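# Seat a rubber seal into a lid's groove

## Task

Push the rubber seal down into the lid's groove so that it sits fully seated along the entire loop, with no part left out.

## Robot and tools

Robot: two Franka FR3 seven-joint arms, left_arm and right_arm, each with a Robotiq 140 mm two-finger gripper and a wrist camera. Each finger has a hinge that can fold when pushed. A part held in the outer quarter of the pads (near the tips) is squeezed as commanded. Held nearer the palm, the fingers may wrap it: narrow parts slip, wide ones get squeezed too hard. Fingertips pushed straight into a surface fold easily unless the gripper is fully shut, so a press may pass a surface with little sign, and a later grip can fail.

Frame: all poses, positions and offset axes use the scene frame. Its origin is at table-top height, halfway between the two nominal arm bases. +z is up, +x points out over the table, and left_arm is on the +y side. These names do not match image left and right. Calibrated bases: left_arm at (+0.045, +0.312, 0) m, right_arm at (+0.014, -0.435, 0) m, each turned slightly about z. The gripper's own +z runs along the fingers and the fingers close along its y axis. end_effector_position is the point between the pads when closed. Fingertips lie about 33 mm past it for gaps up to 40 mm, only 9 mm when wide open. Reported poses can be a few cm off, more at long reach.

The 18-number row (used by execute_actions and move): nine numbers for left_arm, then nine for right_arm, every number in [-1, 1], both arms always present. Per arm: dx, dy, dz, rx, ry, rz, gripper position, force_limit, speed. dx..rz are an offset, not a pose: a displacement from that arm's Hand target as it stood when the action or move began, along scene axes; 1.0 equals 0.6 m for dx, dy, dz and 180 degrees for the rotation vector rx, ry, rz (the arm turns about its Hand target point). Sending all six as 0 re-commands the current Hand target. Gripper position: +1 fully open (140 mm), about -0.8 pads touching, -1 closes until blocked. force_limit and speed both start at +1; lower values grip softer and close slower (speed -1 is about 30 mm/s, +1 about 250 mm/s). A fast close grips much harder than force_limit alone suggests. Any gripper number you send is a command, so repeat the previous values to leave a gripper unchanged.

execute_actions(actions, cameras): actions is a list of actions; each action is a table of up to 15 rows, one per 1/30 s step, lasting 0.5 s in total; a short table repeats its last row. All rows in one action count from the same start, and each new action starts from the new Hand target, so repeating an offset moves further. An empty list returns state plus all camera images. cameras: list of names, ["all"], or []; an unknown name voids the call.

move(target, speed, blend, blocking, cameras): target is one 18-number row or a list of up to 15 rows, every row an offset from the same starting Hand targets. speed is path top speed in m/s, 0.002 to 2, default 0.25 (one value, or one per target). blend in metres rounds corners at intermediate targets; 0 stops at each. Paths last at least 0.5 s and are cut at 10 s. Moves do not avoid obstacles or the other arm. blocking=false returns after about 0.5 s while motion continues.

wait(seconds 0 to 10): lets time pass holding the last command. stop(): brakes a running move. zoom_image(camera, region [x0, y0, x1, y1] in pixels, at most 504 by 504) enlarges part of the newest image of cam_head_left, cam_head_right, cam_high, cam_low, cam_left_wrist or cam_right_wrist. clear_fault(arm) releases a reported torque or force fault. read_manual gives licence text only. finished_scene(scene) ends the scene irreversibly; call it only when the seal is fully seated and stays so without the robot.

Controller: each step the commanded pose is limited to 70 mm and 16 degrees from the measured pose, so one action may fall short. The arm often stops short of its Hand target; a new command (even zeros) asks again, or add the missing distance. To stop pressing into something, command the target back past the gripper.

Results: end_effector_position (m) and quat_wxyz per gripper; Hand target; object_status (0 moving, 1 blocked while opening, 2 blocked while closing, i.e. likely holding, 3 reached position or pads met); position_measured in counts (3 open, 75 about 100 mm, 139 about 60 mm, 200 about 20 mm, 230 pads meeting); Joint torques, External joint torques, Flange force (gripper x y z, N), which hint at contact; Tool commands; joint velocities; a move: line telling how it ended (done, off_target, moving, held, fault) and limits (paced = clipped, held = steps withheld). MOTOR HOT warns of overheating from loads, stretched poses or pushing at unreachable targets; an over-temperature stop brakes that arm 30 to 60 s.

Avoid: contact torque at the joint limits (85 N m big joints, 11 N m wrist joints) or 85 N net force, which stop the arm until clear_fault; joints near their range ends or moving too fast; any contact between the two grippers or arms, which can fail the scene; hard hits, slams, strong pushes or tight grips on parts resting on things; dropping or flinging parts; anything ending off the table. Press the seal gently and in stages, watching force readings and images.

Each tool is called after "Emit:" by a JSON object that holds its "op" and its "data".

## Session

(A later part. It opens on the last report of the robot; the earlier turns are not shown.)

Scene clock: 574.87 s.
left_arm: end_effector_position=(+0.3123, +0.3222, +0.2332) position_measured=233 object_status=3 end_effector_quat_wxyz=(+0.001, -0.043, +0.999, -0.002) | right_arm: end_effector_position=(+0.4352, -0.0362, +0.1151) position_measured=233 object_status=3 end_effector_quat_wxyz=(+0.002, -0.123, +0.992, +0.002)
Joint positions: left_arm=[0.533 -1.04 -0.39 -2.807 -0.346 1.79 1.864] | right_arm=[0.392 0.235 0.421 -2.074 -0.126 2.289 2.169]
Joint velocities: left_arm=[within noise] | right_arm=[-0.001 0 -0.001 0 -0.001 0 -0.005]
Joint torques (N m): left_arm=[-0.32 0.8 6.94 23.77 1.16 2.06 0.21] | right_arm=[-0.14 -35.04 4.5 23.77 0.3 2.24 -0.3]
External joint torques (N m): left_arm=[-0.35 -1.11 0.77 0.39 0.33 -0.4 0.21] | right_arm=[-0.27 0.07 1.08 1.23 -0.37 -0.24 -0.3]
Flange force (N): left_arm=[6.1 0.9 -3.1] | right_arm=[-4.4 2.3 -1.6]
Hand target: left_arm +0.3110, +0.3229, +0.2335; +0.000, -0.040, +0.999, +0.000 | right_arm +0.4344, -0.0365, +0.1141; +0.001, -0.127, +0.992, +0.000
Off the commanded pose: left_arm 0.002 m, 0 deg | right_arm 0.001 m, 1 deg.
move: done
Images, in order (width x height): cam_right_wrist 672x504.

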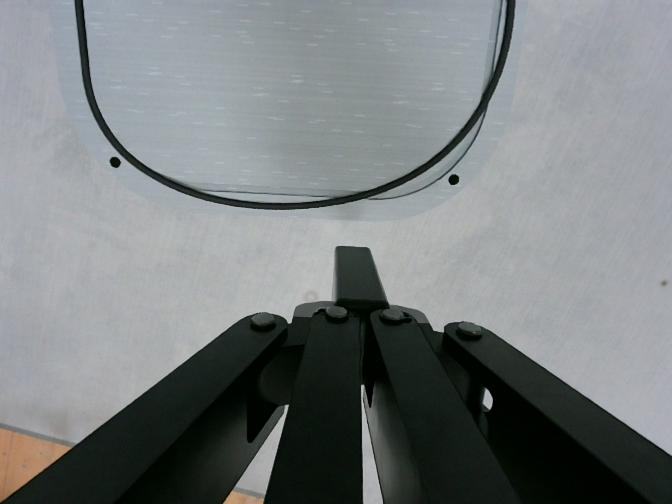

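Emit:
{"op": "move", "data": {"target": [[0,0,0,0,0,0,-1,-1,0,-0.0832,0.0483,-0.1,0,0,0,-1,-1,0],[0,0,0,0,0,0,-1,-1,0,-0.0832,0.0483,-0.1218,0,0,0,-1,-1,0],[0,0,0,0,0,0,-1,-1,0,-0.068,0.066,-0.1218,0,0,0,-1,-1,0],[0,0,0,0,0,0,-1,-1,0,-0.0723,0.061,-0.1285,0,0,0,-1,-1,0],[0,0,0,0,0,0,-1,-1,0,-0.0723,0.061,-0.1,0,0,0,-1,-1,0],[0,0,0,0,0,0,-1,-1,0,-0.0983,0.0603,-0.1,0,0,0,-1,-1,0],[0,0,0,0,0,0,-1,-1,0,-0.0983,0.0603,-0.1218,0,0,0,-1,-1,0],[0,0,0,0,0,0,-1,-1,0,-0.0897,0.0803,-0.1218,0,0,0,-1,-1,0],[0,0,0,0,0,0,-1,-1,0,-0.0923,0.0742,-0.1285,0,0,0,-1,-1,0],[0,0,0,0,0,0,-1,-1,0,-0.0923,0.0742,-0.1,0,0,0,-1,-1,0],[0,0,0,0,0,0,-1,-1,0,-0.0662,0.0352,-0.1,0,0,0,-1,-1,0],[0,0,0,0,0,0,-1,-1,0,-0.0662,0.0352,-0.1218,0,0,0,-1,-1,0],[0,0,0,0,0,0,-1,-1,0,-0.0492,0.0457,-0.1218,0,0,0,-1,-1,0],[0,0,0,0,0,0,-1,-1,0,-0.0548,0.0422,-0.1285,0,0,0,-1,-1,0],[0,0,0,0,0,0,-1,-1,0,0,0,0,0,0,0,-1,-1,0]], "speed": 0.12, "blend": [0.002,0.001,0.001,0,0.002,0.002,0.001,0.001,0,0.002,0.002,0.001,0.001,0,0], "cameras": ["cam_right_wrist"]}}

Emit:
{"op": "zoom_image", "data": {"camera": "cam_right_wrist", "region": [150, 0, 550, 300]}}

Scene clock: 603.67 s.
left_arm: end_effector_position=(+0.3123, +0.3222, +0.2332) position_measured=233 object_status=3 end_effector_quat_wxyz=(+0.001, -0.043, +0.999, -0.002) | right_arm: end_effector_position=(+0.4350, -0.0363, +0.1141) position_measured=233 object_status=3 end_effector_quat_wxyz=(+0.003, -0.126, +0.992, -0.001)
Joint positions: left_arm=[0.533 -1.04 -0.39 -2.807 -0.346 1.79 1.864] | right_arm=[0.404 0.236 0.411 -2.074 -0.13 2.29 2.166]
Joint velocities: left_arm=[within noise] | right_arm=[0.001 0.001 0.001 0 -0.001 -0.001 -0.004]
Joint torques (N m): left_arm=[-0.35 0.76 6.95 23.77 1.17 2.05 0.17] | right_arm=[-0.55 -35.95 4.44 23.71 1.01 2.24 -0.32]
External joint torques (N m): left_arm=[-0.37 -1.23 0.77 0.45 0.35 -0.41 0.18] | right_arm=[-0.41 -0.81 1.32 1.22 0.34 -0.23 -0.32]
Flange force (N): left_arm=[6.5 0.8 -3.3] | right_arm=[-1.3 0.3 -3.8]
Hand target: left_arm +0.3110, +0.3229, +0.2335; +0.000, -0.040, +0.999, +0.000 | right_arm +0.4344, -0.0365, +0.1141; +0.001, -0.127, +0.992, +0.000
Off the commanded pose: left_arm 0.002 m, 0 deg | right_arm 0.001 m, 0 deg.
move: done
Images, in order (width x height): cam_right_wrist 672x504.

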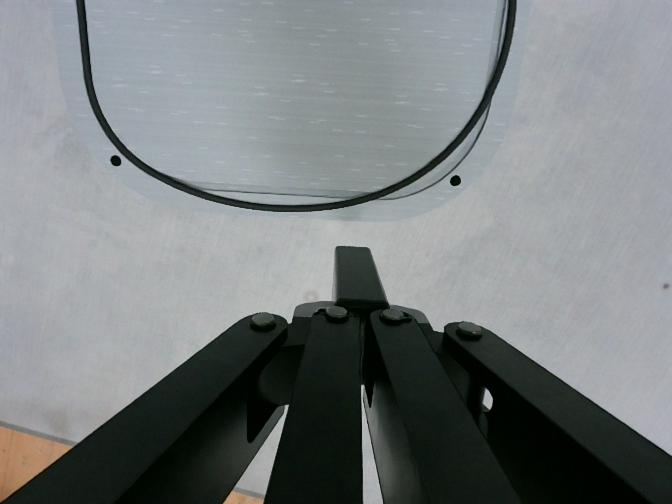

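Scaled by 1.260 from the camera's 672x504 image, which has a finer 960x720 frame.

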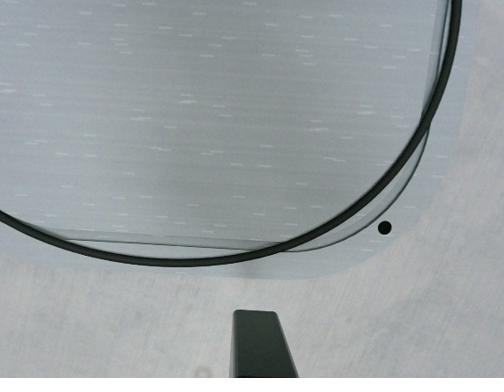

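Emit:
{"op": "move", "data": {"target": [[0,0,0,0,0,0,-1,-1,0,0.0048,-0.126,-0.1,0,0,0,-1,-1,0],[0,0,0,0,0,0,-1,-1,0,0.0048,-0.126,-0.1218,0,0,0,-1,-1,0],[0,0,0,0,0,0,-1,-1,0,-0.0097,-0.1295,-0.1218,0,0,0,-1,-1,0],[0,0,0,0,0,0,-1,-1,0,-0.0048,-0.1283,-0.1285,0,0,0,-1,-1,0],[0,0,0,0,0,0,-1,-1,0,-0.0048,-0.1283,-0.1,0,0,0,-1,-1,0],[0,0,0,0,0,0,-1,-1,0,0.0002,-0.104,-0.1,0,0,0,-1,-1,0],[0,0,0,0,0,0,-1,-1,0,0.0002,-0.104,-0.1218,0,0,0,-1,-1,0],[0,0,0,0,0,0,-1,-1,0,-0.0143,-0.1075,-0.1218,0,0,0,-1,-1,0],[0,0,0,0,0,0,-1,-1,0,-0.0095,-0.1063,-0.1285,0,0,0,-1,-1,0],[0,0,0,0,0,0,-1,-1,0,-0.0095,-0.1063,-0.1,0,0,0,-1,-1,0],[0,0,0,0,0,0,-1,-1,0,-0.0052,-0.0818,-0.1,0,0,0,-1,-1,0],[0,0,0,0,0,0,-1,-1,0,-0.0052,-0.0818,-0.1218,0,0,0,-1,-1,0],[0,0,0,0,0,0,-1,-1,0,-0.0197,-0.0853,-0.1218,0,0,0,-1,-1,0],[0,0,0,0,0,0,-1,-1,0,-0.0148,-0.0842,-0.1285,0,0,0,-1,-1,0],[0,0,0,0,0,0,-1,-1,0,-0.0148,-0.0842,-0.1,0,0,0,-1,-1,0]], "speed": 0.12, "blend": [0.002,0.001,0.001,0,0.002,0.002,0.001,0.001,0,0.002,0.002,0.001,0.001,0,0]}}

Emit:
{"op": "move", "data": {"target": [[0,0,0,0,0,0,-1,-1,0,0.0043,0.0242,0,0,0,0,-1,-1,0],[0,0,0,0,0,0,-1,-1,0,0.0043,0.0242,-0.0218,0,0,0,-1,-1,0],[0,0,0,0,0,0,-1,-1,0,-0.0102,0.0207,-0.0218,0,0,0,-1,-1,0],[0,0,0,0,0,0,-1,-1,0,-0.0054,0.0218,-0.0285,0,0,0,-1,-1,0],[0,0,0,0,0,0,-1,-1,0,-0.0054,0.0218,0,0,0,0,-1,-1,0],[0,0,0,0,0,0,-1,-1,0,-0.0012,0.0463,0,0,0,0,-1,-1,0],[0,0,0,0,0,0,-1,-1,0,-0.0012,0.0463,-0.0218,0,0,0,-1,-1,0],[0,0,0,0,0,0,-1,-1,0,-0.0157,0.0428,-0.0218,0,0,0,-1,-1,0],[0,0,0,0,0,0,-1,-1,0,-0.0109,0.044,-0.0285,0,0,0,-1,-1,0],[0,0,0,0,0,0,-1,-1,0,-0.0109,0.044,0,0,0,0,-1,-1,0],[0,0,0,0,0,0,-1,-1,0,-0.0162,0.066,0,0,0,0,-1,-1,0],[0,0,0,0,0,0,-1,-1,0,-0.0162,0.066,-0.0285,0,0,0,-1,-1,0],[0,0,0,0,0,0,-1,-1,0,0.0148,0.0842,0.1,0,0,0,-1,-1,0]], "speed": 0.12, "blend": [0.002,0.001,0.001,0,0.002,0.002,0.001,0.001,0,0.002,0.002,0,0], "cameras": ["cam_right_wrist"]}}

Emit:
{"op": "zoom_image", "data": {"camera": "cam_right_wrist", "region": [150, 0, 550, 300]}}

Scene clock: 633.60 s.
left_arm: end_effector_position=(+0.3123, +0.3222, +0.2332) position_measured=233 object_status=3 end_effector_quat_wxyz=(+0.001, -0.043, +0.999, -0.002) | right_arm: end_effector_position=(+0.4261, -0.0865, +0.0537) position_measured=233 object_status=3 end_effector_quat_wxyz=(+0.002, -0.127, +0.992, +0.000)
Joint positions: left_arm=[0.533 -1.04 -0.39 -2.807 -0.346 1.79 1.864] | right_arm=[0.356 0.238 0.386 -2.255 -0.148 2.474 2.124]
Joint velocities: left_arm=[within noise] | right_arm=[0 -0.001 0.002 0 0 -0.004 -0.003]
Joint torques (N m): left_arm=[-0.33 0.74 6.95 23.78 1.15 2.05 0.16] | right_arm=[-0.5 -34.69 4.19 21.24 0.88 2.27 -0.22]
External joint torques (N m): left_arm=[-0.32 -1.23 0.79 0.42 0.33 -0.41 0.16] | right_arm=[-0.58 -1.26 1.11 0.96 0.33 -0.19 -0.22]
Flange force (N): left_arm=[6.5 0.8 -3.2] | right_arm=[0.4 -1.0 -5.0]
Hand target: left_arm +0.3110, +0.3229, +0.2335; +0.000, -0.040, +0.999, +0.000 | right_arm +0.4255, -0.0870, +0.0541; +0.001, -0.127, +0.992, +0.000
Off the commanded pose: left_arm 0.002 m, 0 deg | right_arm 0.001 m, 0 deg.
move: done

Scene clock: 637.73 s.
left_arm: end_effector_position=(+0.3123, +0.3222, +0.2332) position_measured=233 object_status=3 end_effector_quat_wxyz=(+0.001, -0.043, +0.999, -0.002) | right_arm: end_effector_position=(+0.4351, -0.0362, +0.1142) position_measured=233 object_status=3 end_effector_quat_wxyz=(+0.003, -0.126, +0.992, -0.001)
Joint positions: left_arm=[0.533 -1.04 -0.39 -2.807 -0.346 1.79 1.864] | right_arm=[0.418 0.234 0.396 -2.074 -0.125 2.291 2.163]
Joint velocities: left_arm=[within noise] | right_arm=[0 0 -0.001 0.001 0 -0.003 -0.005]
Joint torques (N m): left_arm=[-0.31 0.8 6.92 23.76 1.15 2.05 0.17] | right_arm=[-0.44 -36.15 4.21 23.84 1.01 2.25 -0.24]
External joint torques (N m): left_arm=[-0.35 -1.15 0.73 0.4 0.33 -0.41 0.17] | right_arm=[-0.49 -0.7 1.03 1.27 0.35 -0.24 -0.24]
Flange force (N): left_arm=[6.2 0.7 -3.1] | right_arm=[-2.0 0.5 -3.5]
Hand target: left_arm +0.3110, +0.3229, +0.2335; +0.000, -0.040, +0.999, +0.000 | right_arm +0.4344, -0.0365, +0.1141; +0.001, -0.127, +0.992, +0.000
Off the commanded pose: left_arm 0.002 m, 0 deg | right_arm 0.001 m, 0 deg.
move: done
Images, in order (width x height): cam_right_wrist 672x504.

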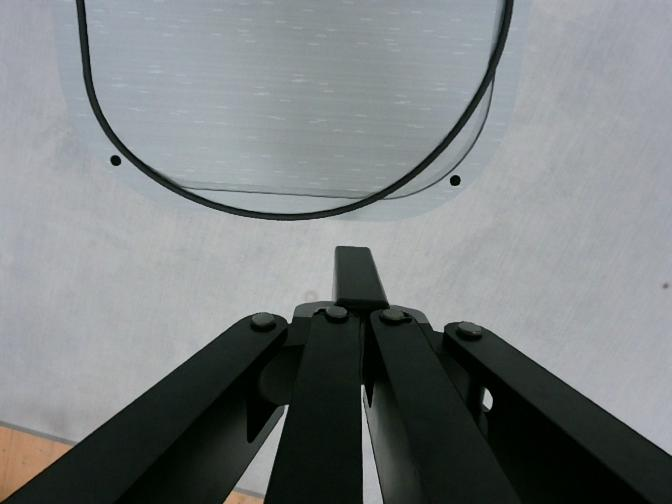

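Scaled by 1.260 from the camera's 672x504 image, which has a finer 960x720 frame.

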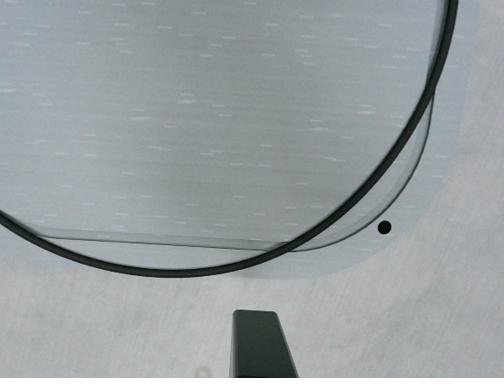

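Emit:
{"op": "move", "data": {"target": [[0.0983,-0.3,-0.1,0,0,-0.1,-0.4,-1,0,0,-0.2,0.02,0,0,0,-1,-1,0],[0.088,-0.565,-0.22,0,0,-0.198,-0.4,-1,0,0,-0.3,0.02,0,0,0,-1,-1,0]], "speed": 0.2, "blend": [0.02,0], "cameras": ["cam_left_wrist"]}}

Scene clock: 647.00 s.
left_arm: end_effector_position=(+0.3618, -0.0154, +0.1007) position_measured=179 object_status=3 end_effector_quat_wxyz=(-0.003, +0.272, +0.962, +0.000) | right_arm: end_effector_position=(+0.4343, -0.2170, +0.1257) position_measured=233 object_status=3 end_effector_quat_wxyz=(+0.000, -0.126, +0.992, -0.002)
Joint positions: left_arm=[0.598 -0.414 -1.383 -2.481 -0.569 2.309 1.735] | right_arm=[0.242 -0.09 0.279 -2.435 0.03 2.346 1.776]
Joint velocities: left_arm=[within noise] | right_arm=[0 0.001 -0.001 0 0 0 -0.005]
Joint torques (N m): left_arm=[0.12 0.26 10.77 19.82 0.63 2.38 -0.17] | right_arm=[-0.17 -26.55 -0.48 22.51 0.95 2.54 -0.26]
External joint torques (N m): left_arm=[0.1 -1.73 -0.02 0.62 0.02 -0.07 -0.17] | right_arm=[-0.25 -1.14 0.24 0.5 0.35 0.1 -0.26]
Flange force (N): left_arm=[1.0 -1.3 -3.4] | right_arm=[2.1 -0.9 -2.6]
Hand target: left_arm +0.3638, -0.0161, +0.1015; +0.000, +0.268, +0.963, +0.000 | right_arm +0.4344, -0.2165, +0.1261; +0.001, -0.127, +0.992, +0.000
Off the commanded pose: left_arm 0.002 m, 1 deg | right_arm 0.001 m, 0 deg.
move: done
Images, in order (width x height): cam_left_wrist 672x504.

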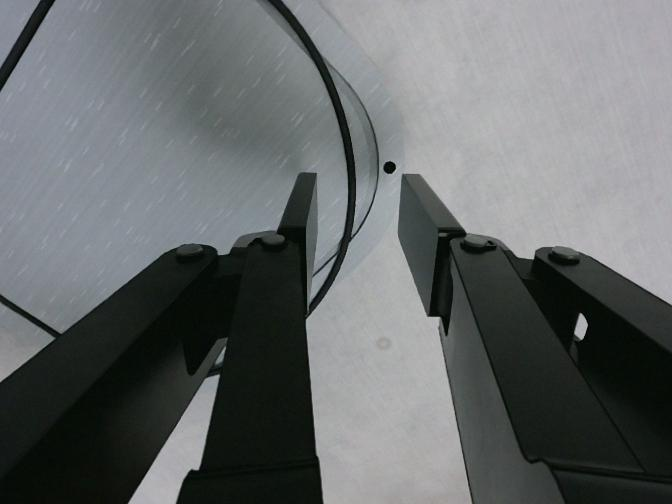

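Emit:
{"op": "move", "data": {"target": [[-0.0017,-0.0029,-0.06,0,0,0,-0.5,-1,0,0,0,0,0,0,0,-1,-1,0],[-0.0017,-0.0029,-0.0888,0,0,0,-0.51,-1,0,0,0,0,0,0,0,-1,-1,0],[-0.0017,-0.0029,-0.0883,0,0,0,-1,-1,-1,0,0,0,0,0,0,-1,-1,0],[-0.0017,-0.0029,-0.08,0,0,0,-1,-1,-1,0,0,0,0,0,0,-1,-1,0],[0.0103,0.0171,-0.08,0,0,0,-1,-1,-1,0,0,0,0,0,0,-1,-1,0],[0.007,0.0117,-0.089,0,0,0,-1,-1,-1,0,0,0,0,0,0,-1,-1,0]], "speed": 0.05, "cameras": ["cam_left_wrist","cam_head_left"]}}

Emit:
{"op": "zoom_image", "data": {"camera": "cam_head_left", "region": [360, 240, 490, 345]}}

Scene clock: 662.03 s.
left_arm: end_effector_position=(+0.3666, -0.0082, +0.0480) position_measured=225 object_status=2 end_effector_quat_wxyz=(-0.002, +0.267, +0.964, +0.001) | right_arm: end_effector_position=(+0.4342, -0.2170, +0.1257) position_measured=233 object_status=3 end_effector_quat_wxyz=(+0.000, -0.127, +0.992, -0.002)
Joint positions: left_arm=[0.884 -0.361 -1.697 -2.513 -0.594 2.465 1.752] | right_arm=[0.242 -0.09 0.279 -2.435 0.03 2.346 1.773]
Joint torques (N m): left_arm=[1.18 7.44 9.05 16.79 0.49 2.73 0.15] | right_arm=[-0.12 -26.57 -0.23 22.57 0.95 2.56 -0.33]
External joint torques (N m): left_arm=[1.25 -1.07 -0.49 -0.65 -0.03 0.29 0.15] | right_arm=[-0.08 -1.1 0.6 0.49 0.35 0.11 -0.33]
Flange force (N): left_arm=[0.0 0.0 0.0] | right_arm=[2.2 -0.5 -2.5]
Hand target: left_arm +0.3680, -0.0091, +0.0481; +0.000, +0.268, +0.963, +0.000 | right_arm +0.4344, -0.2165, +0.1261; +0.001, -0.127, +0.992, +0.000
Off the commanded pose: left_arm 0.002 m, 0 deg | right_arm 0.001 m, 0 deg.
move: done
Images, in order (width x height): cam_head_left 672x504, cam_left_wrist 672x504.

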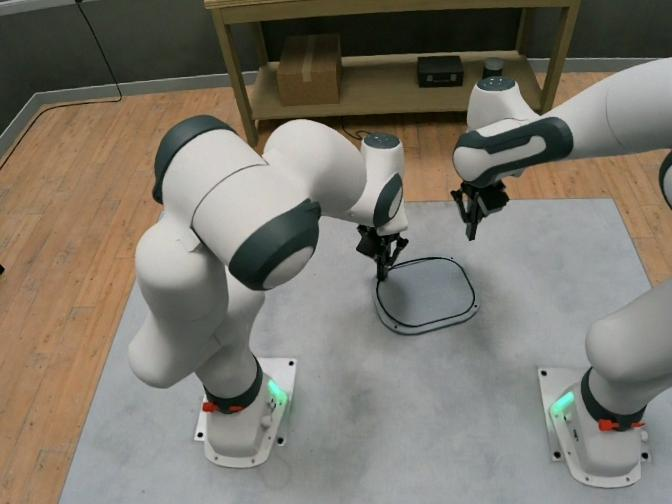

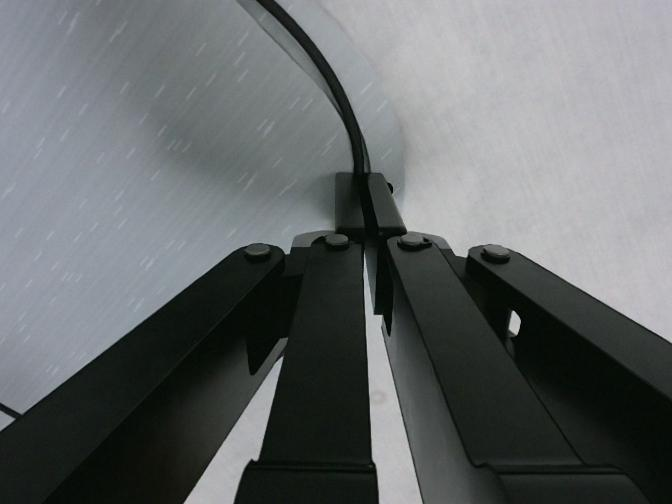

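Scaled by 3.877 from the camera's 672x504 image, which has a finer 960x720 frame.

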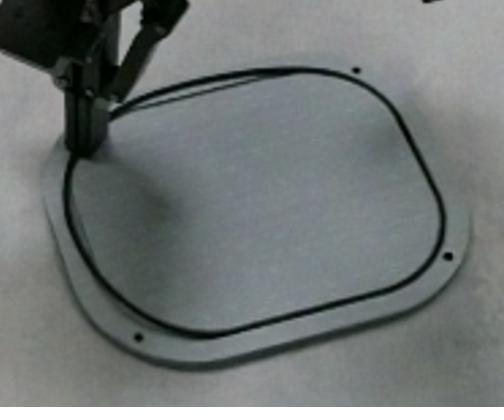

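Emit:
{"op": "move", "data": {"target": [[0,0,0,0,0,0,-1,-1,-1,0.0065,0.1665,-0.12,0,0,0,-1,-1,0],[0,0,0,0,0,0,-1,-1,-1,0.0065,0.1665,-0.1418,0,0,0,-1,-1,0],[0,0,0,0,0,0,-1,-1,-1,-0.008,0.163,-0.1418,0,0,0,-1,-1,0],[0,0,0,0,0,0,-1,-1,-1,-0.0032,0.1642,-0.1485,0,0,0,-1,-1,0],[0,0,0,0,0,0,-1,-1,-1,-0.0032,0.1642,-0.12,0,0,0,-1,-1,0],[0,0,0,0,0,0,-1,-1,-1,0.0002,0.196,-0.12,0,0,0,-1,-1,0],[0,0,0,0,0,0,-1,-1,-1,0.0002,0.196,-0.1418,0,0,0,-1,-1,0],[0,0,0,0,0,0,-1,-1,-1,-0.0143,0.1925,-0.1418,0,0,0,-1,-1,0],[0,0,0,0,0,0,-1,-1,-1,-0.0095,0.1937,-0.1485,0,0,0,-1,-1,0],[0,0,0,0,0,0,-1,-1,-1,-0.0095,0.1937,-0.12,0,0,0,-1,-1,0],[0,0,0,0,0,0,-1,-1,-1,-0.004,0.2132,-0.12,0,0,0,-1,-1,0],[0,0,0,0,0,0,-1,-1,-1,-0.004,0.2132,-0.1418,0,0,0,-1,-1,0],[0,0,0,0,0,0,-1,-1,-1,-0.0185,0.2097,-0.1418,0,0,0,-1,-1,0],[0,0,0,0,0,0,-1,-1,-1,-0.0137,0.2108,-0.1485,0,0,0,-1,-1,0],[0,0,0,0,0,0,-1,-1,-1,0.02,0.17,-0.04,0,0,0,-1,-1,0]], "speed": 0.13, "blend": [0.003,0.001,0.001,0,0.002,0.002,0.001,0.001,0,0.002,0.002,0.001,0.001,0,0], "cameras": ["cam_right_wrist"]}}

Emit:
{"op": "zoom_image", "data": {"camera": "cam_right_wrist", "region": [200, 0, 600, 300]}}

Scene clock: 684.30 s.
left_arm: end_effector_position=(+0.3666, -0.0082, +0.0480) position_measured=225 object_status=2 end_effector_quat_wxyz=(-0.002, +0.267, +0.964, +0.001) | right_arm: end_effector_position=(+0.4323, -0.0971, +0.0516) position_measured=233 object_status=3 end_effector_quat_wxyz=(+0.006, -0.129, +0.992, +0.002)
Joint positions: left_arm=[0.885 -0.361 -1.697 -2.513 -0.594 2.465 1.752] | right_arm=[0.404 0.226 0.315 -2.274 -0.121 2.498 2.079]
Joint torques (N m): left_arm=[0.48 7.75 8.93 16.78 0.47 2.77 0.14] | right_arm=[-0.07 -34.45 2.97 20.52 0.53 2.43 -0.1]
External joint torques (N m): left_arm=[0.5 -0.79 -0.64 -0.7 -0.06 0.32 0.14] | right_arm=[-0.09 -0.74 0.58 0.35 0 -0.05 -0.1]
Flange force (N): left_arm=[0.0 0.0 0.0] | right_arm=[0.7 -0.3 -2.2]
Hand target: left_arm +0.3680, -0.0091, +0.0481; +0.000, +0.268, +0.963, +0.000 | right_arm +0.4322, -0.0981, +0.0505; +0.006, -0.128, +0.992, +0.002 (not the last commanded pose)
Off the commanded pose: left_arm 0.002 m, 0 deg | right_arm 0.055 m, 1 deg.
move: held (right_arm; a check stopped the path); path passed 10 of 15 targets; limits=held
pose unreachable (right arm): on one or more control steps of this call, first in action 0 (counted from 0), this arm could not follow its commanded pose, so it was not sent that pose on those steps. It may still have moved: this result reports where it is.
cause: moving toward the commanded pose would bring a part of the arm too close to another arm (a part of this arm just beyond joint 5 (forearm roll) and a part of the left arm just beyond its joint 6 (wrist pitch), 3 mm apart when this arm was first held).
Images, in order (width x height): cam_right_wrist 672x504.

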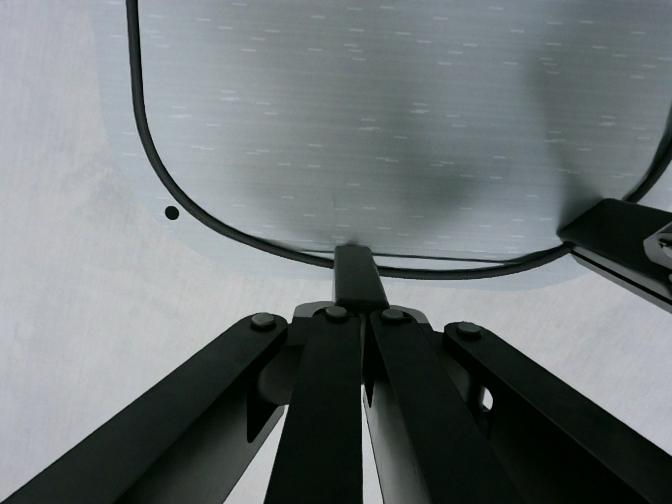

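Scaled by 1.260 from the camera's 672x504 image, which has a finer 960x720 frame.

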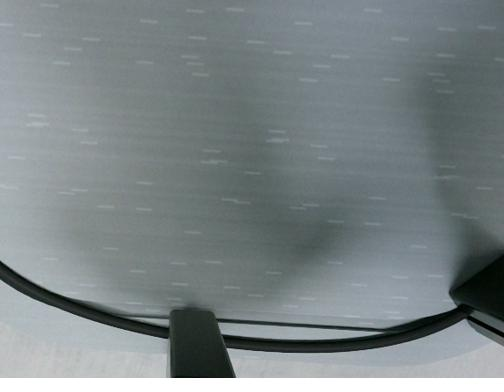

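Emit:
{"op": "move", "data": {"target": [[0,0,0,0,0,0,-1,-1,-1,0.0373,-0.011,0.015,-0.0018,0.0036,0,-1,-1,0],[0,0,0,0,0,0,-1,-1,-1,0.0373,-0.011,-0.0103,-0.0018,0.0036,0,-1,-1,0],[0,0,0,0,0,0,-1,-1,-1,0.0212,-0.015,-0.0103,-0.0018,0.0036,0,-1,-1,0],[0,0,0,0,0,0,-1,-1,-1,0.0212,-0.015,0.006,-0.0018,0.0036,0,-1,-1,0],[0,0,0,0,0,0,-1,-1,-1,0.0018,-0.0198,0.006,-0.0018,0.0036,0,-1,-1,0],[0,0,0,0,0,0,-1,-1,-1,0.0018,-0.0198,-0.0225,-0.0018,0.0036,0,-1,-1,0],[0,0,0,0,0,0,-1,-1,-1,0.0018,-0.0198,0.012,-0.0018,0.0036,0,-1,-1,0],[0,0,0,0,0,0,-1,-1,-1,0.0323,0.0097,0.012,-0.0018,0.0036,0,-1,-1,0],[0,0,0,0,0,0,-1,-1,-1,0.0323,0.0097,-0.0103,-0.0018,0.0036,0,-1,-1,0],[0,0,0,0,0,0,-1,-1,-1,0.0162,0.0057,-0.0103,-0.0018,0.0036,0,-1,-1,0],[0,0,0,0,0,0,-1,-1,-1,0.0162,0.0057,0.006,-0.0018,0.0036,0,-1,-1,0],[0,0,0,0,0,0,-1,-1,-1,-0.0032,0.0008,0.006,-0.0018,0.0036,0,-1,-1,0],[0,0,0,0,0,0,-1,-1,-1,-0.0032,0.0008,-0.0225,-0.0018,0.0036,0,-1,-1,0],[0,0,0,0,0,0,-1,-1,-1,0.03,-0.04,0.07,-0.0018,0.0036,0,-1,-1,0]], "speed": 0.1, "blend": [0.002,0.001,0.001,0.001,0.001,0,0.002,0.002,0.001,0.001,0.001,0.001,0,0], "cameras": ["cam_right_wrist"]}}

Emit:
{"op": "zoom_image", "data": {"camera": "cam_right_wrist", "region": [200, 0, 600, 300]}}

Scene clock: 711.33 s.
left_arm: end_effector_position=(+0.3666, -0.0082, +0.0480) position_measured=225 object_status=2 end_effector_quat_wxyz=(-0.002, +0.267, +0.964, +0.001) | right_arm: end_effector_position=(+0.4432, -0.1016, +0.0588) position_measured=233 object_status=3 end_effector_quat_wxyz=(+0.006, -0.127, +0.992, +0.003)
Joint positions: left_arm=[0.885 -0.361 -1.697 -2.513 -0.594 2.465 1.752] | right_arm=[0.384 0.225 0.317 -2.252 -0.115 2.476 2.057]
Joint torques (N m): left_arm=[0.48 7.73 8.95 16.8 0.46 2.77 0.14] | right_arm=[-0.11 -35.61 3.1 21 0.52 2.41 -0.07]
External joint torques (N m): left_arm=[0.39 -0.83 -0.71 -0.61 -0.06 0.32 0.14] | right_arm=[-0.09 -1.44 0.73 0.41 -0.03 -0.09 -0.07]
Flange force (N): left_arm=[0.0 0.0 0.0] | right_arm=[2.1 -0.8 -3.7]
Hand target: left_arm +0.3680, -0.0091, +0.0481; +0.000, +0.268, +0.963, +0.000 | right_arm +0.4434, -0.1017, +0.0592; +0.007, -0.127, +0.992, +0.003 (not the last commanded pose)
Off the commanded pose: left_arm 0.002 m, 0 deg | right_arm 0.040 m, 1 deg.
move: held (right_arm; a check stopped the path); path passed 7 of 14 targets; limits=held
pose unreachable (right arm): on one or more control steps of this call, first in action 0 (counted from 0), this arm could not follow its commanded pose, so it was not sent that pose on those steps. It may still have moved: this result reports where it is.
cause: moving toward the commanded pose would bring a part of the arm too close to another arm (a part of this arm just beyond joint 5 (forearm roll) and a part of the left arm just beyond its joint 6 (wrist pitch), 3 mm apart when this arm was first held).
Images, in order (width x height): cam_right_wrist 672x504.

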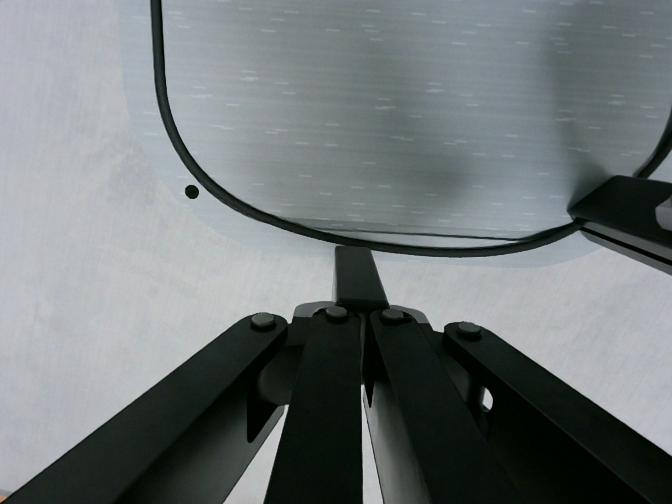

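Scaled by 1.260 from the camera's 672x504 image, which has a finer 960x720 frame.

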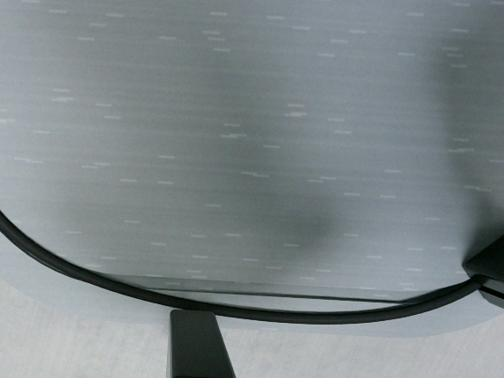

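Emit:
{"op": "move", "data": {"target": [[0,0,0,0,0,0,-0.65,-1,-1,0,0,0.02,0,0,0,-1,-1,0],[0,0,0.08,0,0,0,-0.65,-1,-1,0,0,0.02,0,0,0,-1,-1,0],[-0.05,0.5,0.3,0,0,0,-1,-1,-1,0,0,0.05,0,0,0,-1,-1,0],[-0.05,0.5,0.3,0,0,0,-1,-1,-1,-0.014,0.11,0.09,0,0,0,-1,-1,0]], "speed": [0.2,0.15,0.3,0.2], "cameras": ["cam_right_wrist","cam_low"]}}

Scene clock: 750.63 s.
left_arm: end_effector_position=(+0.3392, +0.2904, +0.2285) position_measured=230 object_status=3 end_effector_quat_wxyz=(+0.003, +0.264, +0.964, +0.000) | right_arm: end_effector_position=(+0.4354, -0.0350, +0.1143) position_measured=233 object_status=3 end_effector_quat_wxyz=(+0.007, -0.128, +0.992, +0.005)
Joint positions: left_arm=[0.356 -0.903 -0.353 -2.768 -0.293 1.888 2.304] | right_arm=[0.47 0.221 0.341 -2.089 -0.101 2.313 2.142]
Joint velocities: left_arm=[within noise] | right_arm=[0 0 0.001 0 0.002 -0.001 0.004]
Joint torques (N m): left_arm=[-0.3 -1.78 5.47 24.12 1.01 2.05 0.21] | right_arm=[0.25 -35.76 2.96 23.87 0.31 2.24 0.01]
External joint torques (N m): left_arm=[-0.26 -0.08 0.26 0.27 0.17 -0.43 0.21] | right_arm=[0.27 -0.01 0.39 1.31 -0.35 -0.27 0.01]
Flange force (N): left_arm=[1.2 -0.1 -2.1] | right_arm=[-4.7 3.3 -1.2]
Hand target: left_arm +0.3380, +0.2909, +0.2281; +0.000, +0.268, +0.963, +0.000 | right_arm +0.4350, -0.0357, +0.1132; +0.007, -0.127, +0.992, +0.003
Off the commanded pose: left_arm 0.001 m, 1 deg | right_arm 0.001 m, 0 deg.
move: done
Images, in order (width x height): cam_low 672x504, cam_right_wrist 672x504.

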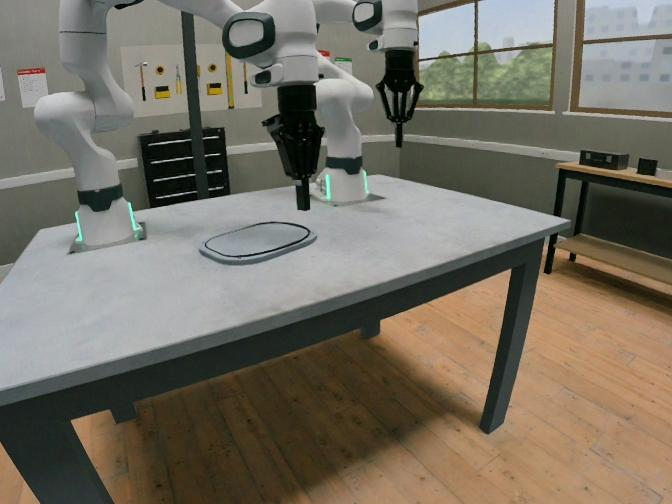

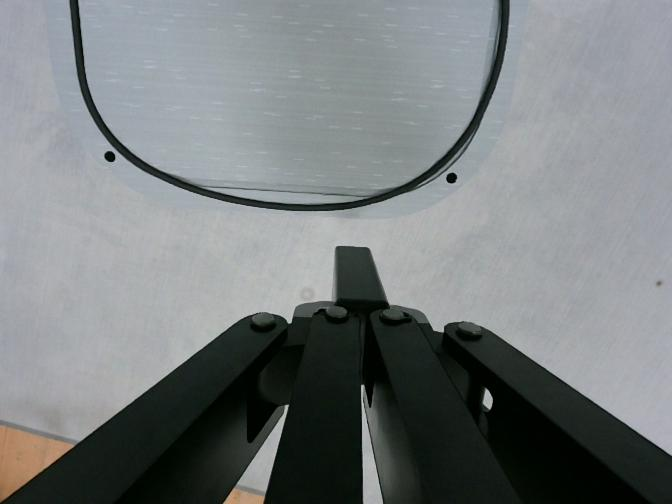

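Emit:
{"op": "zoom_image", "data": {"camera": "cam_right_wrist", "region": [60, 0, 540, 230]}}

Scaled by 1.050 from the camera's 672x504 image, which has a finer 960x720 frame.

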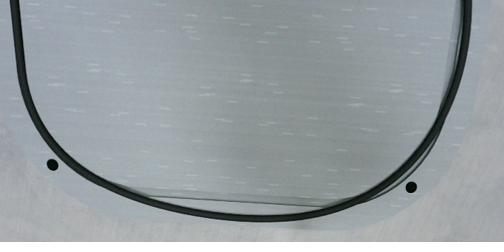

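Emit:
{"op": "move", "data": {"target": [[0,0,0,0,0,0,-1,-1,-1,0.0182,-0.1477,-0.0953,-0.0037,0.004,0,-1,-1,0],[0,0,0,0,0,0,-1,-1,-1,0.0182,-0.1477,-0.1203,-0.0037,0.004,0,-1,-1,0],[0,0,0,0,0,0,-1,-1,-1,-0.0045,-0.1533,-0.1203,-0.0037,0.004,0,-1,-1,0],[0,0,0,0,0,0,-1,-1,-1,0.002,-0.1517,-0.1278,-0.0037,0.004,0,-1,-1,0],[0,0,0,0,0,0,-1,-1,-1,0.002,-0.1517,-0.0953,-0.0037,0.004,0,-1,-1,0],[0,0,0,0,0,0,-1,-1,-1,0.0137,-0.1257,-0.0953,-0.0037,0.004,0,-1,-1,0],[0,0,0,0,0,0,-1,-1,-1,0.0137,-0.1257,-0.1203,-0.0037,0.004,0,-1,-1,0],[0,0,0,0,0,0,-1,-1,-1,-0.009,-0.1313,-0.1203,-0.0037,0.004,0,-1,-1,0],[0,0,0,0,0,0,-1,-1,-1,-0.0025,-0.1297,-0.1278,-0.0037,0.004,0,-1,-1,0],[0,0,0,0,0,0,-1,-1,-1,-0.0025,-0.1297,-0.0953,-0.0037,0.004,0,-1,-1,0],[0,0,0,0,0,0,-1,-1,-1,0.009,-0.1037,-0.0953,-0.0037,0.004,0,-1,-1,0],[0,0,0,0,0,0,-1,-1,-1,0.009,-0.1037,-0.1203,-0.0037,0.004,0,-1,-1,0],[0,0,0,0,0,0,-1,-1,-1,-0.0137,-0.1093,-0.1203,-0.0037,0.004,0,-1,-1,0],[0,0,0,0,0,0,-1,-1,-1,-0.0072,-0.1077,-0.1278,-0.0037,0.004,0,-1,-1,0],[0,0,0,0,0,0,-1,-1,-1,-0.0072,-0.1077,-0.0953,-0.0037,0.004,0,-1,-1,0]], "speed": 0.11, "blend": [0.002,0.001,0.001,0,0.002,0.002,0.001,0.001,0,0.002,0.002,0.001,0.001,0,0.002]}}

Scene clock: 792.40 s.
left_arm: end_effector_position=(+0.3392, +0.2904, +0.2285) position_measured=230 object_status=3 end_effector_quat_wxyz=(+0.003, +0.264, +0.964, +0.000) | right_arm: end_effector_position=(+0.4312, -0.0998, +0.0557) position_measured=233 object_status=3 end_effector_quat_wxyz=(+0.001, -0.127, +0.992, -0.002)
Joint positions: left_arm=[0.356 -0.903 -0.353 -2.768 -0.293 1.888 2.304] | right_arm=[0.407 0.218 0.311 -2.267 -0.115 2.472 2.076]
Joint velocities: left_arm=[within noise] | right_arm=[0 0.001 0 0 0 -0.003 -0.003]
Joint torques (N m): left_arm=[-0.23 -1.84 5.52 24.1 1.02 2.07 0.18] | right_arm=[-0.49 -35 3.31 21.27 0.86 2.24 -0.27]
External joint torques (N m): left_arm=[-0.2 -0.22 0.32 0.29 0.17 -0.41 0.18] | right_arm=[-0.54 -1.18 0.98 0.81 0.32 -0.23 -0.27]
Flange force (N): left_arm=[1.7 -0.3 -2.2] | right_arm=[0.4 -1.0 -4.4]
Hand target: left_arm +0.3380, +0.2909, +0.2281; +0.000, +0.268, +0.963, +0.000 | right_arm +0.4307, -0.1003, +0.0560; +0.000, -0.127, +0.992, -0.002
Off the commanded pose: left_arm 0.001 m, 1 deg | right_arm 0.001 m, 0 deg.
move: done

Emit:
{"op": "move", "data": {"target": [[0,0,0,0,0,0,-1,-1,-1,0.0109,0.0262,0,0,0,0,-1,-1,0],[0,0,0,0,0,0,-1,-1,-1,0.0109,0.0262,-0.025,0,0,0,-1,-1,0],[0,0,0,0,0,0,-1,-1,-1,-0.0118,0.0205,-0.025,0,0,0,-1,-1,0],[0,0,0,0,0,0,-1,-1,-1,-0.0053,0.0222,-0.0325,0,0,0,-1,-1,0],[0,0,0,0,0,0,-1,-1,-1,-0.0053,0.0222,0,0,0,0,-1,-1,0],[0,0,0,0,0,0,-1,-1,-1,0.0055,0.048,0,0,0,0,-1,-1,0],[0,0,0,0,0,0,-1,-1,-1,0.0055,0.048,-0.025,0,0,0,-1,-1,0],[0,0,0,0,0,0,-1,-1,-1,-0.0172,0.0423,-0.025,0,0,0,-1,-1,0],[0,0,0,0,0,0,-1,-1,-1,-0.0107,0.044,-0.0325,0,0,0,-1,-1,0],[0,0,0,0,0,0,-1,-1,-1,-0.0107,0.044,0,0,0,0,-1,-1,0],[0,0,0,0,0,0,-1,-1,-1,0,0.0712,0,0,0,0,-1,-1,0],[0,0,0,0,0,0,-1,-1,-1,0,0.0712,-0.025,0,0,0,-1,-1,0],[0,0,0,0,0,0,-1,-1,-1,-0.0227,0.0655,-0.025,0,0,0,-1,-1,0],[0,0,0,0,0,0,-1,-1,-1,-0.0162,0.0672,-0.0325,0,0,0,-1,-1,0],[0,0,0,0,0,0,-1,-1,-1,-0.0162,0.0672,0,0,0,0,-1,-1,0]], "speed": 0.11, "blend": [0.002,0.001,0.001,0,0.002,0.002,0.001,0.001,0,0.002,0.002,0.001,0.001,0,0.002]}}

Emit:
{"op": "move", "data": {"target": [0,0,0,0,0,0,-1,-1,-1,0.0233,0.04,0.0967,0,0,0,-1,-1,0], "cameras": ["cam_right_wrist"]}}

Emit:
{"op": "zoom_image", "data": {"camera": "cam_right_wrist", "region": [60, 0, 540, 230]}}

Scene clock: 812.50 s.
left_arm: end_effector_position=(+0.3392, +0.2904, +0.2285) position_measured=230 object_status=3 end_effector_quat_wxyz=(+0.003, +0.264, +0.964, +0.000) | right_arm: end_effector_position=(+0.4216, -0.0595, +0.0557) position_measured=233 object_status=3 end_effector_quat_wxyz=(+0.001, -0.127, +0.992, -0.002)
Joint positions: left_arm=[0.356 -0.903 -0.353 -2.768 -0.293 1.888 2.304] | right_arm=[0.479 0.266 0.31 -2.198 -0.133 2.447 2.155]
Joint velocities: left_arm=[within noise] | right_arm=[0 -0.001 0 0.001 0.001 -0.004 0]
Joint torques (N m): left_arm=[-0.28 -1.81 5.53 24.14 1.02 2.06 0.18] | right_arm=[-0.53 -36.74 4.02 21.55 0.92 2.13 -0.28]
External joint torques (N m): left_arm=[-0.29 -0.18 0.32 0.3 0.17 -0.42 0.18] | right_arm=[-0.45 -1.01 1.28 0.77 0.35 -0.35 -0.28]
Flange force (N): left_arm=[1.6 -0.3 -2.2] | right_arm=[0.0 -0.6 -4.3]
Hand target: left_arm +0.3380, +0.2909, +0.2281; +0.000, +0.268, +0.963, +0.000 | right_arm +0.4209, -0.0600, +0.0560; +0.000, -0.127, +0.992, -0.002
Off the commanded pose: left_arm 0.001 m, 1 deg | right_arm 0.001 m, 0 deg.
move: done

Scene clock: 813.73 s.
left_arm: end_effector_position=(+0.3392, +0.2904, +0.2285) position_measured=230 object_status=3 end_effector_quat_wxyz=(+0.003, +0.264, +0.964, +0.000) | right_arm: end_effector_position=(+0.4365, -0.0361, +0.1151) position_measured=233 object_status=3 end_effector_quat_wxyz=(+0.002, -0.126, +0.992, -0.002)
Joint positions: left_arm=[0.356 -0.903 -0.353 -2.768 -0.293 1.888 2.304] | right_arm=[0.481 0.231 0.331 -2.067 -0.107 2.285 2.15]
Joint velocities: left_arm=[within noise] | right_arm=[0 -0.001 0 0 0 -0.004 -0.001]
Joint torques (N m): left_arm=[-0.25 -1.83 5.56 24.15 1 2.06 0.16] | right_arm=[-0.06 -36.31 3.81 23.85 0.99 2.16 -0.29]
External joint torques (N m): left_arm=[-0.23 -0.12 0.32 0.31 0.16 -0.42 0.16] | right_arm=[-0.09 -0.14 1.15 1.28 0.32 -0.31 -0.29]
Flange force (N): left_arm=[1.3 -0.1 -2.2] | right_arm=[-3.6 2.0 -2.6]
Hand target: left_arm +0.3380, +0.2909, +0.2281; +0.000, +0.268, +0.963, +0.000 | right_arm +0.4349, -0.0360, +0.1140; +0.000, -0.127, +0.992, -0.002
Off the commanded pose: left_arm 0.001 m, 1 deg | right_arm 0.002 m, 0 deg.
move: done
Images, in order (width x height): cam_right_wrist 672x504.

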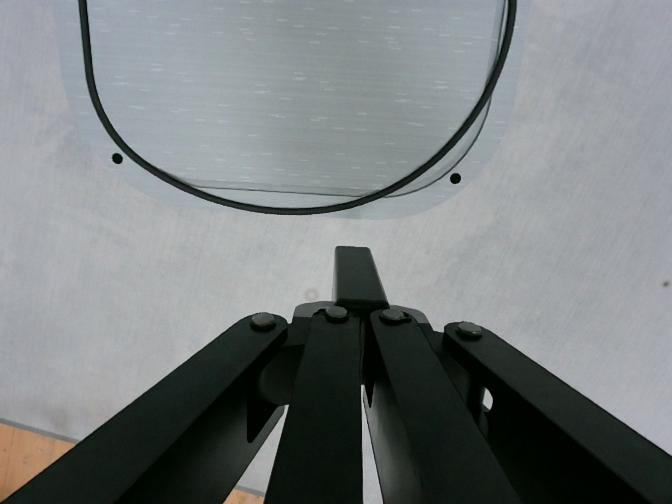

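Scaled by 1.050 from the camera's 672x504 image, which has a finer 960x720 frame.

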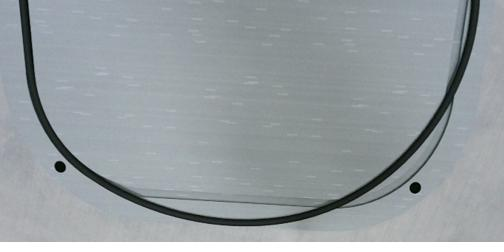

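Emit:
{"op": "move", "data": {"target": [[0,0,0,0,0,0,-1,-1,-1,-0.1105,0.0588,-0.03,0,0,-0.2806,-0.45,-1,0],[0,0,0,0,0,0,-1,-1,-1,-0.1105,0.0588,-0.115,0,0,-0.2806,-0.45,-1,0]], "cameras": ["cam_right_wrist"]}}

Scene clock: 838.13 s.
left_arm: end_effector_position=(+0.3392, +0.2904, +0.2285) position_measured=230 object_status=3 end_effector_quat_wxyz=(+0.003, +0.264, +0.964, +0.000) | right_arm: end_effector_position=(+0.3680, -0.0015, +0.0456) position_measured=186 object_status=3 end_effector_quat_wxyz=(-0.001, +0.309, +0.951, -0.003)
Joint positions: left_arm=[0.356 -0.903 -0.353 -2.768 -0.293 1.888 2.304] | right_arm=[1.265 0.307 -0.338 -2.173 0.157 2.451 2.976]
Joint velocities: left_arm=[within noise] | right_arm=[0.001 0.001 0 0 -0.001 0.006 -0.004]
Joint torques (N m): left_arm=[-0.28 -1.81 5.49 24.12 1.02 2.06 0.18] | right_arm=[-0.28 -37.59 -1.44 22.02 0.95 2.52 -0.25]
External joint torques (N m): left_arm=[-0.27 -0.11 0.27 0.27 0.17 -0.43 0.18] | right_arm=[-0.33 -0.24 1.47 1.19 0.34 0.01 -0.25]
Flange force (N): left_arm=[1.3 -0.2 -2.1] | right_arm=[-0.5 5.0 0.8]
Hand target: left_arm +0.3380, +0.2909, +0.2281; +0.000, +0.268, +0.963, +0.000 | right_arm +0.3686, -0.0007, +0.0450; -0.001, +0.308, +0.951, -0.002
Off the commanded pose: left_arm 0.001 m, 1 deg | right_arm 0.001 m, 0 deg.
move: done
Images, in order (width x height): cam_right_wrist 672x504.

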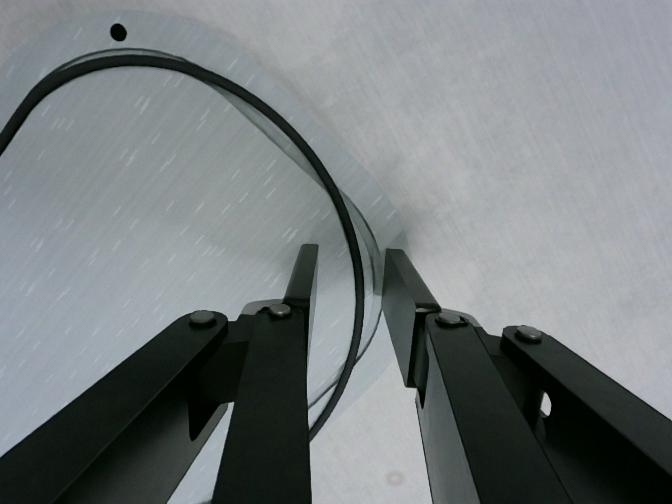

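Emit:
{"op": "move", "data": {"target": [[0,0,-0.001,0,0,0,-1,-1,-1,0,0,-0.001,0,0,0,-1,-1,-1],[0,0,0,0,0,0,-1,-1,-1,0.027,0.037,-0.0005,0,0,0,-1,-1,-1],[0,0,0,0,0,0,-1,-1,-1,0.0088,0.0122,-0.0015,0,0,0,-1,-1,-1]], "speed": [0.05,0.04,0.04], "cameras": ["cam_right_wrist"]}}

Scene clock: 847.97 s.
left_arm: end_effector_position=(+0.3392, +0.2904, +0.2285) position_measured=230 object_status=3 end_effector_quat_wxyz=(+0.003, +0.264, +0.964, +0.000) | right_arm: end_effector_position=(+0.3737, +0.0069, +0.0441) position_measured=230 object_status=3 end_effector_quat_wxyz=(-0.003, +0.309, +0.951, -0.002)
Joint positions: left_arm=[0.356 -0.903 -0.353 -2.768 -0.293 1.888 2.304] | right_arm=[1.25 0.334 -0.325 -2.136 0.169 2.441 2.969]
Joint velocities: left_arm=[within noise] | right_arm=[0.001 0 0 -0.001 -0.002 0.005 -0.001]
Joint torques (N m): left_arm=[-0.27 -1.77 5.51 24.11 1.01 2.07 0.19] | right_arm=[0.27 -39.84 -2.63 20.73 0.23 2.47 -0.02]
External joint torques (N m): left_arm=[-0.27 -0.1 0.27 0.31 0.16 -0.4 0.19] | right_arm=[0.3 -1.52 0.49 -0.14 -0.38 -0.03 -0.01]
Flange force (N): left_arm=[1.2 -0.1 -2.1] | right_arm=[1.0 -4.5 -3.3]
Hand target: left_arm +0.3380, +0.2909, +0.2281; +0.000, +0.268, +0.963, +0.000 | right_arm +0.3739, +0.0066, +0.0441; -0.001, +0.308, +0.951, -0.002
Off the commanded pose: left_arm 0.001 m, 1 deg | right_arm 0.000 m, 0 deg.
move: done
Images, in order (width x height): cam_right_wrist 672x504.

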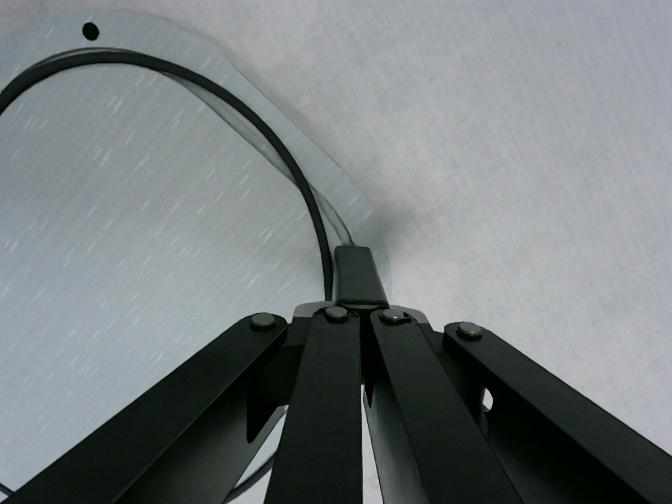

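Emit:
{"op": "move", "data": {"target": [[0,0,0,0,0,0,-1,-1,-1,0,0,0.05,0,0,0,-0.45,-1,0],[0,0,0,0,0,0,-1,-1,-1,-0.0088,-0.0122,0.05,0,0,0,-0.45,-1,0],[0,0,0,0,0,0,-1,-1,-1,-0.0088,-0.0122,-0.0012,0,0,0,-0.45,-1,0],[0,0,0,0,0,0,-1,-1,-1,-0.0088,-0.0122,-0.0017,0,0,0,-1,0.1,-1]], "speed": 0.15, "cameras": ["cam_right_wrist"]}}

Scene clock: 858.00 s.
left_arm: end_effector_position=(+0.3392, +0.2904, +0.2285) position_measured=230 object_status=3 end_effector_quat_wxyz=(+0.003, +0.264, +0.964, +0.000) | right_arm: end_effector_position=(+0.3681, -0.0013, +0.0436) position_measured=228 object_status=0 end_effector_quat_wxyz=(-0.001, +0.308, +0.951, -0.003)
Joint positions: left_arm=[0.356 -0.903 -0.353 -2.768 -0.293 1.888 2.304] | right_arm=[1.258 0.311 -0.331 -2.173 0.157 2.456 2.975]
Joint torques (N m): left_arm=[-0.29 -1.77 5.53 24.13 1 2.06 0.18] | right_arm=[-0.48 -37.4 -1.59 21.9 0.88 2.79 -0.22]
External joint torques (N m): left_arm=[-0.32 -0.08 0.27 0.34 0.15 -0.41 0.18] | right_arm=[-0.3 -0.06 1.49 1.23 0.28 0.28 -0.21]
Flange force (N): left_arm=[1.0 -0.1 -2.2] | right_arm=[-0.4 5.1 1.7]
Hand target: left_arm +0.3380, +0.2909, +0.2281; +0.000, +0.268, +0.963, +0.000 | right_arm +0.3686, -0.0007, +0.0431; -0.001, +0.308, +0.951, -0.002
Off the commanded pose: left_arm 0.001 m, 1 deg | right_arm 0.001 m, 0 deg.
move: done
Images, in order (width x height): cam_right_wrist 672x504.

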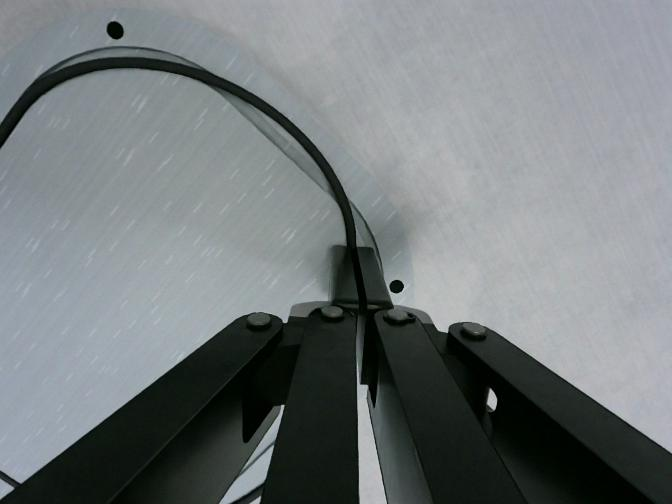

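Emit:
{"op": "move", "data": {"target": [0,0,0,0,0,0,-1,-1,-1,0.027,0.037,0,0,0,0,-1,0.1,-1], "speed": 0.04, "cameras": ["cam_right_wrist"]}}

Scene clock: 862.93 s.
left_arm: end_effector_position=(+0.3392, +0.2904, +0.2285) position_measured=230 object_status=3 end_effector_quat_wxyz=(+0.003, +0.264, +0.964, +0.000) | right_arm: end_effector_position=(+0.3857, +0.0221, +0.0443) position_measured=228 object_status=2 end_effector_quat_wxyz=(+0.001, +0.308, +0.951, +0.000)
Joint positions: left_arm=[0.356 -0.903 -0.353 -2.768 -0.293 1.888 2.304] | right_arm=[1.239 0.378 -0.316 -2.068 0.173 2.422 2.97]
Joint velocities: left_arm=[within noise] | right_arm=[0.001 0 0.001 0.001 -0.001 -0.004 -0.002]
Joint torques (N m): left_arm=[-0.3 -1.79 5.5 24.08 1.01 2.08 0.15] | right_arm=[-0.49 -40.54 -2.22 22.56 0.96 2.33 -0.26]
External joint torques (N m): left_arm=[-0.3 -0.2 0.3 0.38 0.16 -0.39 0.15] | right_arm=[-0.46 -0.51 1.23 1.45 0.34 -0.18 -0.26]
Flange force (N): left_arm=[1.4 -0.3 -2.3] | right_arm=[-1.0 5.7 -0.3]
Hand target: left_arm +0.3380, +0.2909, +0.2281; +0.000, +0.268, +0.963, +0.000 | right_arm +0.3848, +0.0215, +0.0431; -0.001, +0.308, +0.951, -0.002
Off the commanded pose: left_arm 0.001 m, 1 deg | right_arm 0.002 m, 0 deg.
move: done
Images, in order (width x height): cam_right_wrist 672x504.

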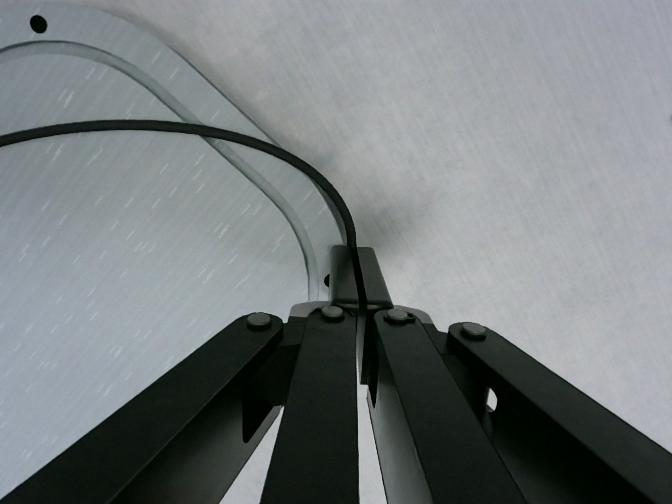

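Emit:
{"op": "move", "data": {"target": [0,0,0,0,0,0,-1,-1,-1,-0.0155,-0.0213,0,0,0,0,-1,0.1,-1], "speed": 0.04, "cameras": ["cam_right_wrist","cam_head_left","cam_low"]}}

Emit:
{"op": "zoom_image", "data": {"camera": "cam_low", "region": [180, 205, 340, 275]}}

Scene clock: 867.80 s.
left_arm: end_effector_position=(+0.3392, +0.2904, +0.2285) position_measured=230 object_status=3 end_effector_quat_wxyz=(+0.003, +0.264, +0.964, +0.000) | right_arm: end_effector_position=(+0.3755, +0.0093, +0.0434) position_measured=228 object_status=2 end_effector_quat_wxyz=(-0.003, +0.309, +0.951, -0.001)
Joint positions: left_arm=[0.356 -0.903 -0.353 -2.768 -0.293 1.888 2.304] | right_arm=[1.242 0.341 -0.318 -2.126 0.169 2.44 2.969]
Joint velocities: left_arm=[within noise] | right_arm=[0 0 0 -0.002 -0.001 0.003 0.002]
Joint torques (N m): left_arm=[-0.28 -1.86 5.55 24.09 1.01 2.05 0.17] | right_arm=[0.4 -39.95 -2.64 20.68 0.23 2.43 -0.01]
External joint torques (N m): left_arm=[-0.29 -0.24 0.3 0.3 0.16 -0.42 0.17] | right_arm=[0.43 -1.28 0.48 -0.22 -0.38 -0.08 -0.01]
Flange force (N): left_arm=[1.7 -0.5 -2.2] | right_arm=[1.1 -4.2 -2.9]
Hand target: left_arm +0.3380, +0.2909, +0.2281; +0.000, +0.268, +0.963, +0.000 | right_arm +0.3755, +0.0087, +0.0431; -0.001, +0.308, +0.951, -0.002
Off the commanded pose: left_arm 0.001 m, 1 deg | right_arm 0.001 m, 0 deg.
move: done
Images, in order (width x height): cam_head_left 672x504, cam_low 672x504, cam_right_wrist 672x504.

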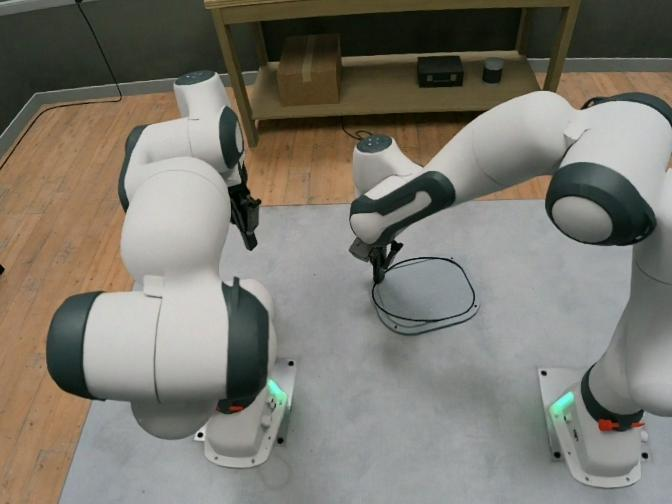

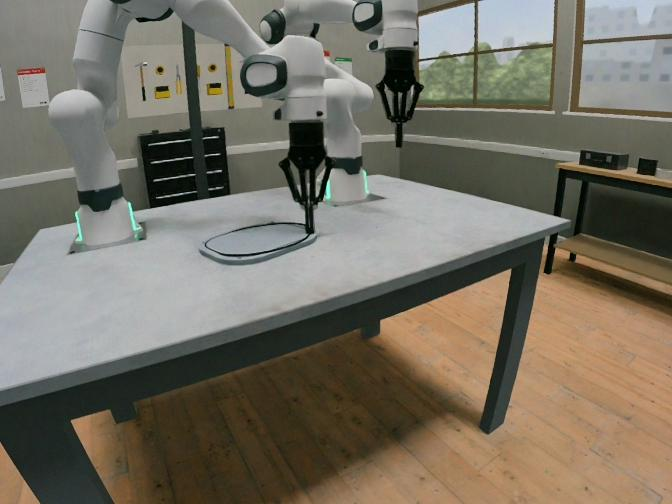

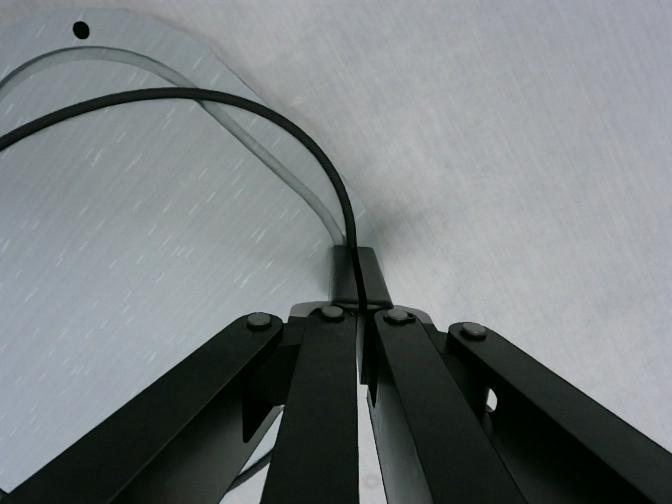

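Scaled by 3.150 from the camera's 672x504 image, which has a finer 960x720 frame.

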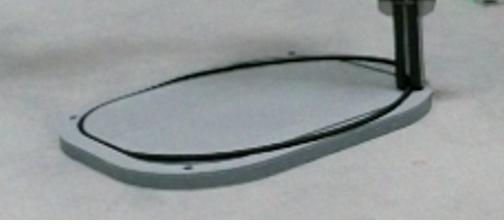

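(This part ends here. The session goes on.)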